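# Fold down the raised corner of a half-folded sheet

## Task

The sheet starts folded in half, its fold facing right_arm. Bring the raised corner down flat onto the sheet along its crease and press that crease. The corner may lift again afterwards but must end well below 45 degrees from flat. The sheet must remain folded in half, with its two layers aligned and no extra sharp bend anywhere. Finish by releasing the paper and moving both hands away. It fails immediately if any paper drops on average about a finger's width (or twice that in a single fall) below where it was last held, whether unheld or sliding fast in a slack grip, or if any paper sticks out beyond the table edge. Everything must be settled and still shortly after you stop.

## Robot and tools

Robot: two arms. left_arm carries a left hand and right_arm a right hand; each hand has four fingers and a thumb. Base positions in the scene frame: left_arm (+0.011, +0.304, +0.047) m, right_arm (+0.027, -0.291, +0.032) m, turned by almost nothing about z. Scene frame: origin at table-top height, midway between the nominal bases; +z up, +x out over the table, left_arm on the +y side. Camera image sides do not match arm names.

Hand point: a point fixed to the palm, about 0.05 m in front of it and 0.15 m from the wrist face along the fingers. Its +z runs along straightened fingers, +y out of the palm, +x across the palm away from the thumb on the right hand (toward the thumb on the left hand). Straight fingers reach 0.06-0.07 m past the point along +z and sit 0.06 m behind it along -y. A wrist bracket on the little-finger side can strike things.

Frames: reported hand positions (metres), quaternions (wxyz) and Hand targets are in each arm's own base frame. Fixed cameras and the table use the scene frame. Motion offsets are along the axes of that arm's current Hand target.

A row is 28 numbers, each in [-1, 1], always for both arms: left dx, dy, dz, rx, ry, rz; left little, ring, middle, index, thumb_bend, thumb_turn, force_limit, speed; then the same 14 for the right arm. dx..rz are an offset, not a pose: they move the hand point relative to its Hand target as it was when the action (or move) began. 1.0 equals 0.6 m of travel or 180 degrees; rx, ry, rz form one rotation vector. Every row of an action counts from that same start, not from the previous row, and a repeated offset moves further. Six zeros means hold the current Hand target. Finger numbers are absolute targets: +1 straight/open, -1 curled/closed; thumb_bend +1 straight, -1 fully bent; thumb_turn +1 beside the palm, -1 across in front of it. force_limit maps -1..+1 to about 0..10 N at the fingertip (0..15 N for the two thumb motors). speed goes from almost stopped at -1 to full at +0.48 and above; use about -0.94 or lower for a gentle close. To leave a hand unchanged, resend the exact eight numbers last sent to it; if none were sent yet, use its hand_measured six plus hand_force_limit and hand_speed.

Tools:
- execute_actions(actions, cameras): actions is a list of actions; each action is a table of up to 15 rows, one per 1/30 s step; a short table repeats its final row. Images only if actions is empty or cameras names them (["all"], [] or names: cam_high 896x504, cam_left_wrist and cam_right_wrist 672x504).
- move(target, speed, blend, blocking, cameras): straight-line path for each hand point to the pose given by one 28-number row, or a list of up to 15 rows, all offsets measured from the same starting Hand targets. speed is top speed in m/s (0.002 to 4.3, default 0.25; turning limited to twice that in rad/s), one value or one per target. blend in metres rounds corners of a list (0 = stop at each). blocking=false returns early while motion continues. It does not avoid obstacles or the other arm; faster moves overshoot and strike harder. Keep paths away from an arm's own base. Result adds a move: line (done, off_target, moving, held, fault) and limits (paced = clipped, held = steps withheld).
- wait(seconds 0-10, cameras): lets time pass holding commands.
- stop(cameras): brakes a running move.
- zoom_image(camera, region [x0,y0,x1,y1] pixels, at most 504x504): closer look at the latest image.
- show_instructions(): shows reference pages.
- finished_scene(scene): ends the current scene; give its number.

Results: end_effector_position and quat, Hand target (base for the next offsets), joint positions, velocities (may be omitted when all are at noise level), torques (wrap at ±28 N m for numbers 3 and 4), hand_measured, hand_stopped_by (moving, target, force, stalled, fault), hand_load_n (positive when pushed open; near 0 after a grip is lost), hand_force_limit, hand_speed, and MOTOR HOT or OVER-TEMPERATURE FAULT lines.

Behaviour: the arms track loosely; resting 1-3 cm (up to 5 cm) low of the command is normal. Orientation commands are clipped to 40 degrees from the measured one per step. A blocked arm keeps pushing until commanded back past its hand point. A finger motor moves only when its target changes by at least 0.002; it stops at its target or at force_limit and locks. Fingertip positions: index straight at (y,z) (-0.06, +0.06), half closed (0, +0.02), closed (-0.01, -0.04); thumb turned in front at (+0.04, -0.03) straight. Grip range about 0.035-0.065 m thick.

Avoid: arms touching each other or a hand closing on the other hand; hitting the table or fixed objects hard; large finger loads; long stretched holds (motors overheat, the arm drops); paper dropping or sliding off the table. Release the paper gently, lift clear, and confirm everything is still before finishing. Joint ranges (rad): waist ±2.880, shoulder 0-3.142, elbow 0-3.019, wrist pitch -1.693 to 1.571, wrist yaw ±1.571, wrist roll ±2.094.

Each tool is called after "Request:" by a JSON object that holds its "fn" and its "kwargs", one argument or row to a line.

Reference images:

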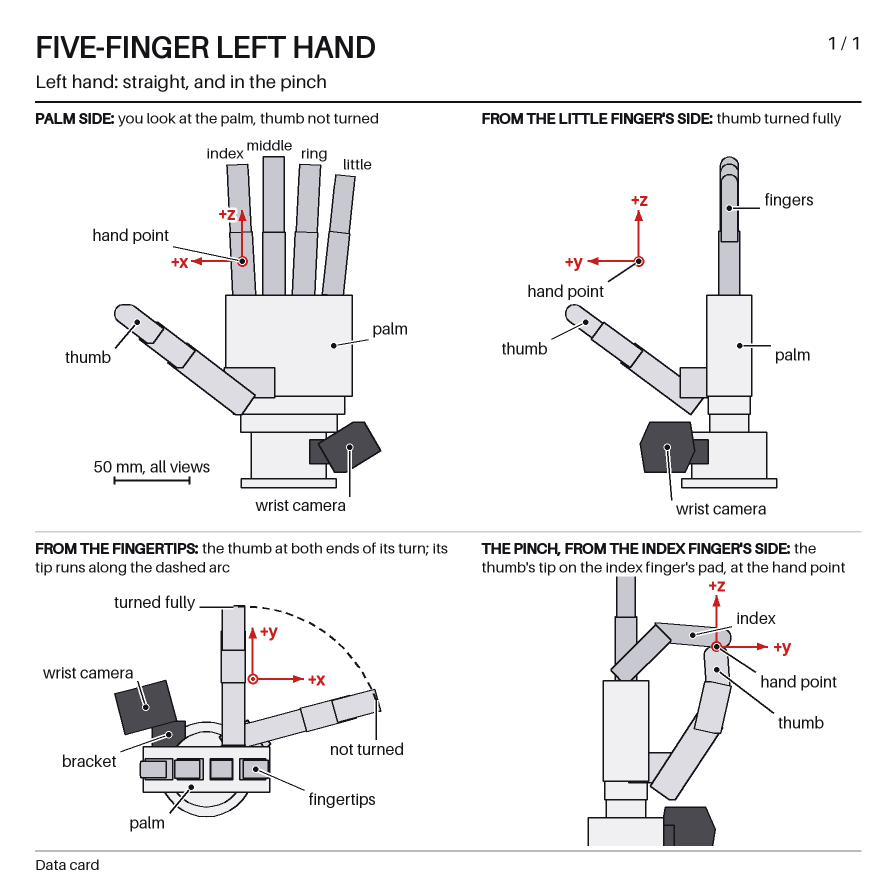

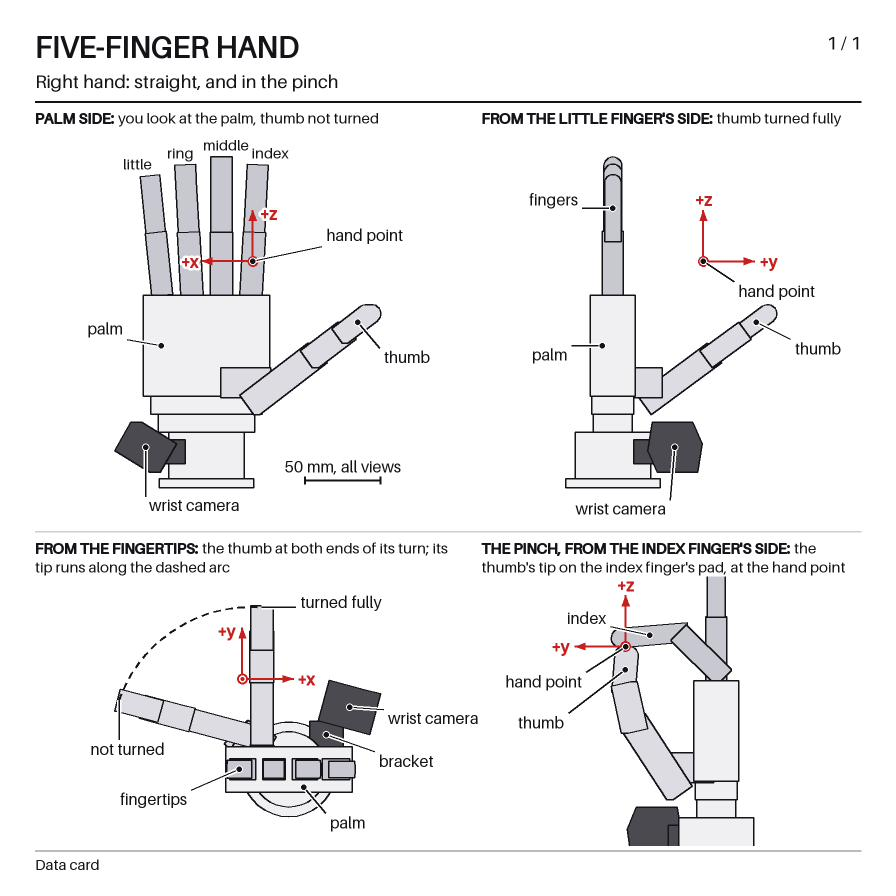

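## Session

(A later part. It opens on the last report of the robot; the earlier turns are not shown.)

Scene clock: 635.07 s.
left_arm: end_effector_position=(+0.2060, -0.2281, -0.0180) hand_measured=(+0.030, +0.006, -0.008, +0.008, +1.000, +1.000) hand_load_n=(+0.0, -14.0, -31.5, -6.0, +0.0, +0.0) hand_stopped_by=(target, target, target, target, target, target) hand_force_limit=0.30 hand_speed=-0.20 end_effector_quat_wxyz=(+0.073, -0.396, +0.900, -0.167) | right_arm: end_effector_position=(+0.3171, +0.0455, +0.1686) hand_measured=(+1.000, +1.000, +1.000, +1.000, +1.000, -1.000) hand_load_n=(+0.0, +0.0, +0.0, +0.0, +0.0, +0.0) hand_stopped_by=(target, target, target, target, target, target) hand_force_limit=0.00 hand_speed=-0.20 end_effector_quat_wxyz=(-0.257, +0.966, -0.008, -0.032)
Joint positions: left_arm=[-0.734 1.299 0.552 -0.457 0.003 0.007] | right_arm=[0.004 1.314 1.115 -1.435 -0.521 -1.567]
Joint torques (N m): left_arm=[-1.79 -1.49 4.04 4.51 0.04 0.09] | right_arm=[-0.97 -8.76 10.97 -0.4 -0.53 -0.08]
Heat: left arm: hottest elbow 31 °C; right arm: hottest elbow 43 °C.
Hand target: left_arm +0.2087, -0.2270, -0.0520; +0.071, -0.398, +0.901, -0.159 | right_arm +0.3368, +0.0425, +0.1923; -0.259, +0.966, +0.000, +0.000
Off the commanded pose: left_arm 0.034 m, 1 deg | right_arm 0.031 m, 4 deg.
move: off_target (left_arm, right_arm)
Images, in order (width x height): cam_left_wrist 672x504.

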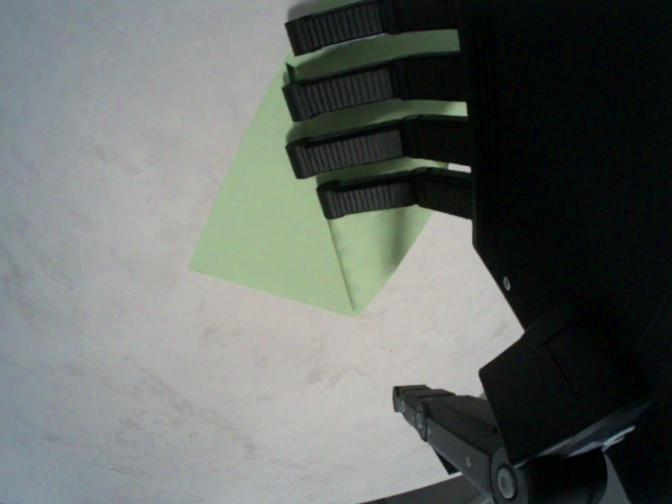

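Request:
{"fn": "move", "kwargs": {
  "target": [
    [0,0,-0.19,0,0,0,0.03,0.005,-0.005,0.008,1,1,0.3,-0.2,0,0,0,0,0,0,1,1,1,1,1,-1,0,-0.2],
    [0,0.18,-0.3,0,0,0,0.03,0.005,-0.005,0.008,1,1,0.3,-0.2,0,0,0,0,0,0,1,1,1,1,1,-1,0,-0.2]
  ],
  "speed": [0.12,0.25],
  "blend": [0.005,0],
  "cameras": ["cam_high"]
}}

Request:
{"fn": "zoom_image", "kwargs": {
  "camera": "cam_high",
  "region": [425, 110, 490, 190]
}}

Scene clock: 647.53 s.
left_arm: end_effector_position=(+0.0862, -0.1181, +0.0754) hand_measured=(+0.030, +0.006, -0.004, +0.008, +1.000, +1.000) hand_load_n=(+0.0, +0.0, +0.0, +0.0, +0.0, +0.0) hand_stopped_by=(target, target, target, target, target, target) hand_force_limit=0.30 hand_speed=-0.20 end_effector_quat_wxyz=(+0.067, -0.399, +0.902, -0.153) | right_arm: end_effector_position=(+0.3171, +0.0455, +0.1686) hand_measured=(+1.000, +1.000, +1.000, +1.000, +1.000, -1.000) hand_load_n=(+0.0, +0.0, +0.0, +0.0, +0.0, +0.0) hand_stopped_by=(target, target, target, target, target, target) hand_force_limit=0.00 hand_speed=-0.20 end_effector_quat_wxyz=(-0.257, +0.966, -0.008, -0.032)
Joint positions: left_arm=[-0.723 0.538 0.447 -1.145 0.006 0.014] | right_arm=[0.004 1.314 1.115 -1.435 -0.521 -1.567]
Joint torques (N m): left_arm=[-1.49 -0.44 9.03 0.44 0.12 0.15] | right_arm=[-1.03 -8.7 10.97 -0.39 -0.53 -0.08]
Heat: left arm: hottest elbow 31 °C; right arm: hottest elbow 44 °C.
Hand target: left_arm +0.0881, -0.1173, +0.0802; +0.071, -0.398, +0.901, -0.159 | right_arm +0.3368, +0.0425, +0.1923; -0.259, +0.966, +0.000, +0.000
Off the commanded pose: left_arm 0.005 m, 1 deg | right_arm 0.031 m, 4 deg.
move: off_target (right_arm)
Images, in order (width x height): cam_high 896x504.

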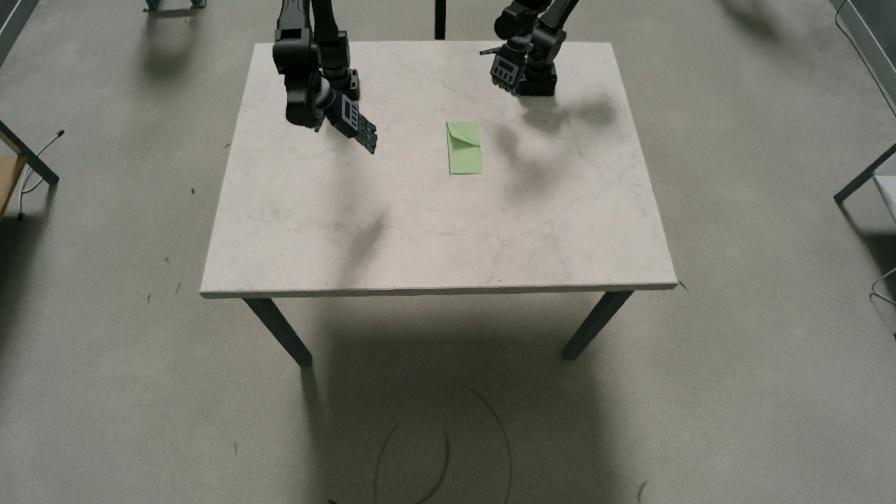

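Scaled by 6.300 from the camera's 896x504 image, which has a finer 1280x720 frame.

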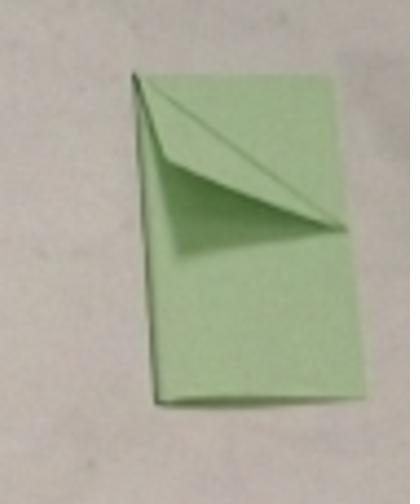

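Request:
{"fn": "move", "kwargs": {
  "target": [
    [0.0835,-0.239,0.1228,0,0,0,0.03,0.005,-0.005,0.008,1,1,0.3,-0.2,0,0,0,0,0,0,1,1,1,1,1,-1,0,-0.2],
    [0.0835,-0.179,0.287,0,0,0,0.03,0.005,-0.005,0.008,1,1,0.3,-0.2,0,0,0,0,0,0,1,1,1,1,1,-1,0,-0.2]
  ],
  "speed": [0.25,0.12],
  "blend": [0.005,0],
  "cameras": ["cam_left_wrist"]
}}

Request:
{"fn": "zoom_image", "kwargs": {
  "camera": "cam_left_wrist",
  "region": [172, 0, 472, 300]
}}

Scene clock: 686.43 s.
left_arm: end_effector_position=(+0.1745, -0.2577, -0.0168) hand_measured=(+0.030, +0.006, -0.006, +0.008, +1.000, +1.000) hand_load_n=(+0.0, -7.5, -28.5, -5.0, +0.0, +0.0) hand_stopped_by=(target, target, target, target, target, target) hand_force_limit=0.30 hand_speed=-0.20 end_effector_quat_wxyz=(+0.073, -0.398, +0.900, -0.164) | right_arm: end_effector_position=(+0.3171, +0.0455, +0.1686) hand_measured=(+1.000, +1.000, +1.000, +1.000, +1.000, -1.000) hand_load_n=(+0.0, +0.0, +0.0, +0.0, +0.0, +0.0) hand_stopped_by=(target, target, target, target, target, target) hand_force_limit=0.00 hand_speed=-0.20 end_effector_quat_wxyz=(-0.257, +0.966, -0.008, -0.032)
Joint positions: left_arm=[-0.882 1.3 0.558 -0.472 -0.051 -0.134] | right_arm=[0.004 1.314 1.115 -1.435 -0.521 -1.567]
Joint torques (N m): left_arm=[-3.19 -2.37 4.42 4 -0.08 -0.11] | right_arm=[-1.08 -8.82 10.93 -0.35 -0.53 -0.08]
Heat: left arm: hottest elbow 32 °C; right arm: hottest elbow 44 °C.
Hand target: left_arm +0.1727, -0.2620, -0.0448; +0.070, -0.398, +0.901, -0.159 | right_arm +0.3368, +0.0425, +0.1923; -0.259, +0.966, +0.000, +0.000
Off the commanded pose: left_arm 0.028 m, 1 deg | right_arm 0.031 m, 4 deg.
move: off_target (left_arm, right_arm)
Images, in order (width x height): cam_left_wrist 672x504.

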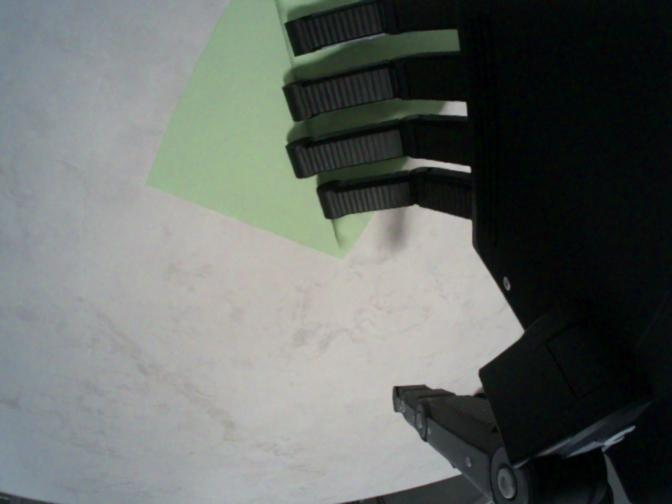

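Scaled by 1.680 from the camera's 672x504 image, which has a finer 960x720 frame.

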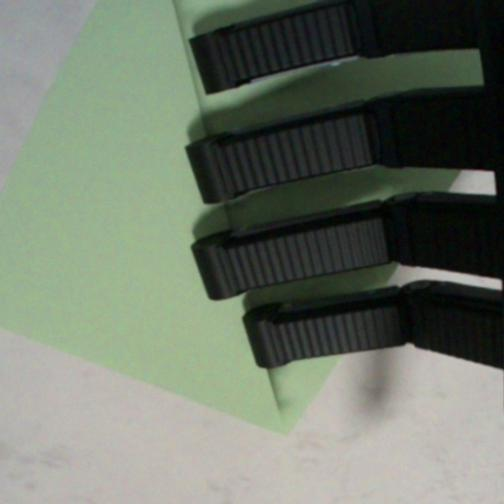

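Request:
{"fn": "move", "kwargs": {
  "target": [
    [0,-0.0598,-0.1645,0,0,0,0.03,0.005,-0.005,0.008,1,1,0.3,-0.2,0,0,0,0,0,0,1,1,1,1,1,-1,0,-0.2],
    [0.037,-0.0598,-0.1645,0,0,0,0.03,0.005,-0.005,0.008,1,1,0.3,-0.2,0,0,0,0,0,0,1,1,1,1,1,-1,0,-0.2],
    [0.037,0.004,0,0,0,0,0.03,0.005,-0.005,0.008,1,1,0.3,-0.2,0,0,0,0,0,0,1,1,1,1,1,-1,0,-0.2]
  ],
  "speed": [0.12,0.15,0.12],
  "blend": [0.005,0.005,0],
  "cameras": ["cam_left_wrist"]
}}

Request:
{"fn": "zoom_image", "kwargs": {
  "camera": "cam_left_wrist",
  "region": [172, 0, 472, 300]
}}

Request:
{"fn": "move", "kwargs": {
  "target": [
    [0,-0.0598,-0.1645,0,0,0,0.03,0.005,-0.005,0.008,1,1,0.3,-0.2,0,0,0,0,0,0,1,1,1,1,1,-1,0,-0.2],
    [0,0.18,-0.3,0,0,0,0.03,0.005,-0.005,0.008,1,1,0.3,-0.2,0,0,0,0,0,0,1,1,1,1,1,-1,0,-0.2]
  ],
  "speed": [0.12,0.25],
  "blend": [0.005,0],
  "cameras": ["cam_high"]
}}

Request:
{"fn": "zoom_image", "kwargs": {
  "camera": "cam_high",
  "region": [425, 110, 490, 190]
}}

Scene clock: 708.87 s.
left_arm: end_effector_position=(+0.1634, -0.2813, -0.0155) hand_measured=(+0.030, +0.006, -0.006, +0.008, +1.000, +1.000) hand_load_n=(+0.0, -1.5, -25.0, +0.0, +0.0, +0.0) hand_stopped_by=(target, target, target, target, target, target) hand_force_limit=0.30 hand_speed=-0.20 end_effector_quat_wxyz=(+0.076, -0.396, +0.897, -0.181) | right_arm: end_effector_position=(+0.3171, +0.0455, +0.1686) hand_measured=(+1.000, +1.000, +1.000, +1.000, +1.000, -1.000) hand_load_n=(+0.0, +0.0, +0.0, +0.0, +0.0, +0.0) hand_stopped_by=(target, target, target, target, target, target) hand_force_limit=0.00 hand_speed=-0.20 end_effector_quat_wxyz=(-0.257, +0.966, -0.008, -0.032)
Joint positions: left_arm=[-0.959 1.308 0.564 -0.438 -0.076 -0.205] | right_arm=[0.004 1.314 1.115 -1.435 -0.521 -1.567]
Joint torques (N m): left_arm=[-3.02 -2.49 4.41 2.78 -0.1 -0.12] | right_arm=[-0.91 -8.59 10.96 -0.39 -0.53 -0.09]
Heat: left arm: hottest elbow 31 °C; right arm: hottest elbow 44 °C.
Hand target: left_arm +0.1561, -0.2769, -0.0457; +0.071, -0.398, +0.901, -0.159 | right_arm +0.3368, +0.0425, +0.1923; -0.259, +0.966, +0.000, +0.000
Off the commanded pose: left_arm 0.031 m, 3 deg | right_arm 0.031 m, 4 deg.
move: off_target (left_arm, right_arm)
Images, in order (width x height): cam_left_wrist 672x504.

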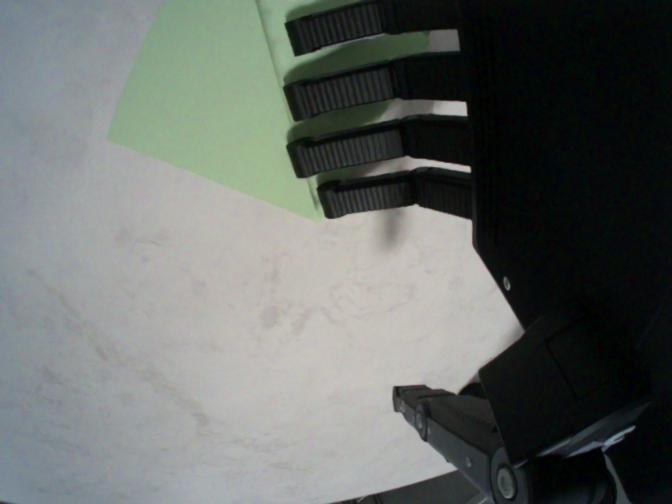

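Scaled by 1.680 from the camera's 672x504 image, which has a finer 960x720 frame.

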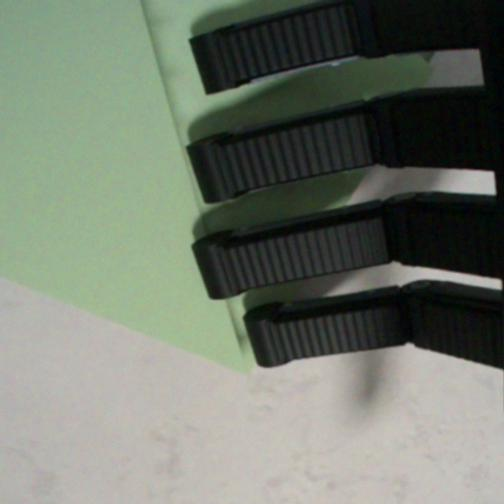

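Scene clock: 711.53 s.
left_arm: end_effector_position=(+0.0369, -0.1658, +0.0821) hand_measured=(+0.030, +0.006, -0.004, +0.008, +1.000, +1.000) hand_load_n=(+0.0, +0.0, +0.0, +0.0, +0.0, +0.0) hand_stopped_by=(target, target, target, target, target, target) hand_force_limit=0.30 hand_speed=-0.20 end_effector_quat_wxyz=(+0.071, -0.398, +0.902, -0.152) | right_arm: end_effector_position=(+0.3171, +0.0455, +0.1686) hand_measured=(+1.000, +1.000, +1.000, +1.000, +1.000, -1.000) hand_load_n=(+0.0, +0.0, +0.0, +0.0, +0.0, +0.0) hand_stopped_by=(target, target, target, target, target, target) hand_force_limit=0.00 hand_speed=-0.20 end_effector_quat_wxyz=(-0.257, +0.966, -0.008, -0.032)
Joint positions: left_arm=[-1.216 0.597 0.483 -1.157 -0.159 -0.452] | right_arm=[0.004 1.314 1.115 -1.435 -0.521 -1.567]
Joint torques (N m): left_arm=[-3.19 -1.26 8.81 0.4 -0.16 -0.1] | right_arm=[-0.85 -8.64 10.95 -0.34 -0.52 -0.07]
Heat: left arm: hottest elbow 31 °C; right arm: hottest elbow 44 °C.
Hand target: left_arm +0.0353, -0.1670, +0.0863; +0.071, -0.398, +0.901, -0.159 | right_arm +0.3368, +0.0425, +0.1923; -0.259, +0.966, +0.000, +0.000
Off the commanded pose: left_arm 0.005 m, 1 deg | right_arm 0.031 m, 4 deg.
move: off_target (right_arm)
Images, in order (width x height): cam_high 896x504.

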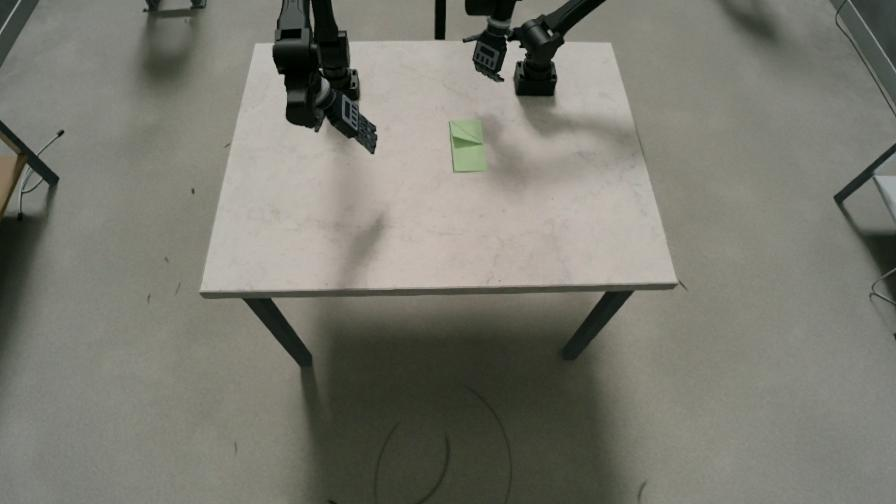

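Scaled by 6.300 from the camera's 896x504 image, which has a finer 1280x720 frame.

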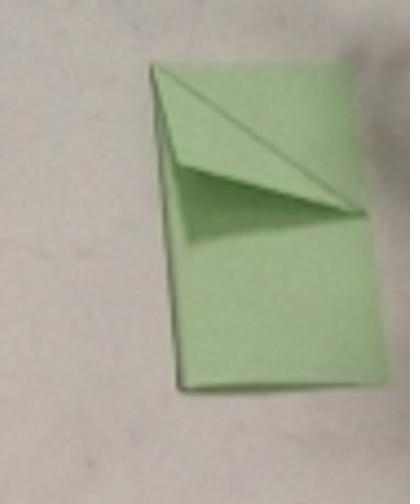

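Request:
{"fn": "finished_scene", "kwargs": {
  "scene": 2
}}

The scene is finished: the task was done.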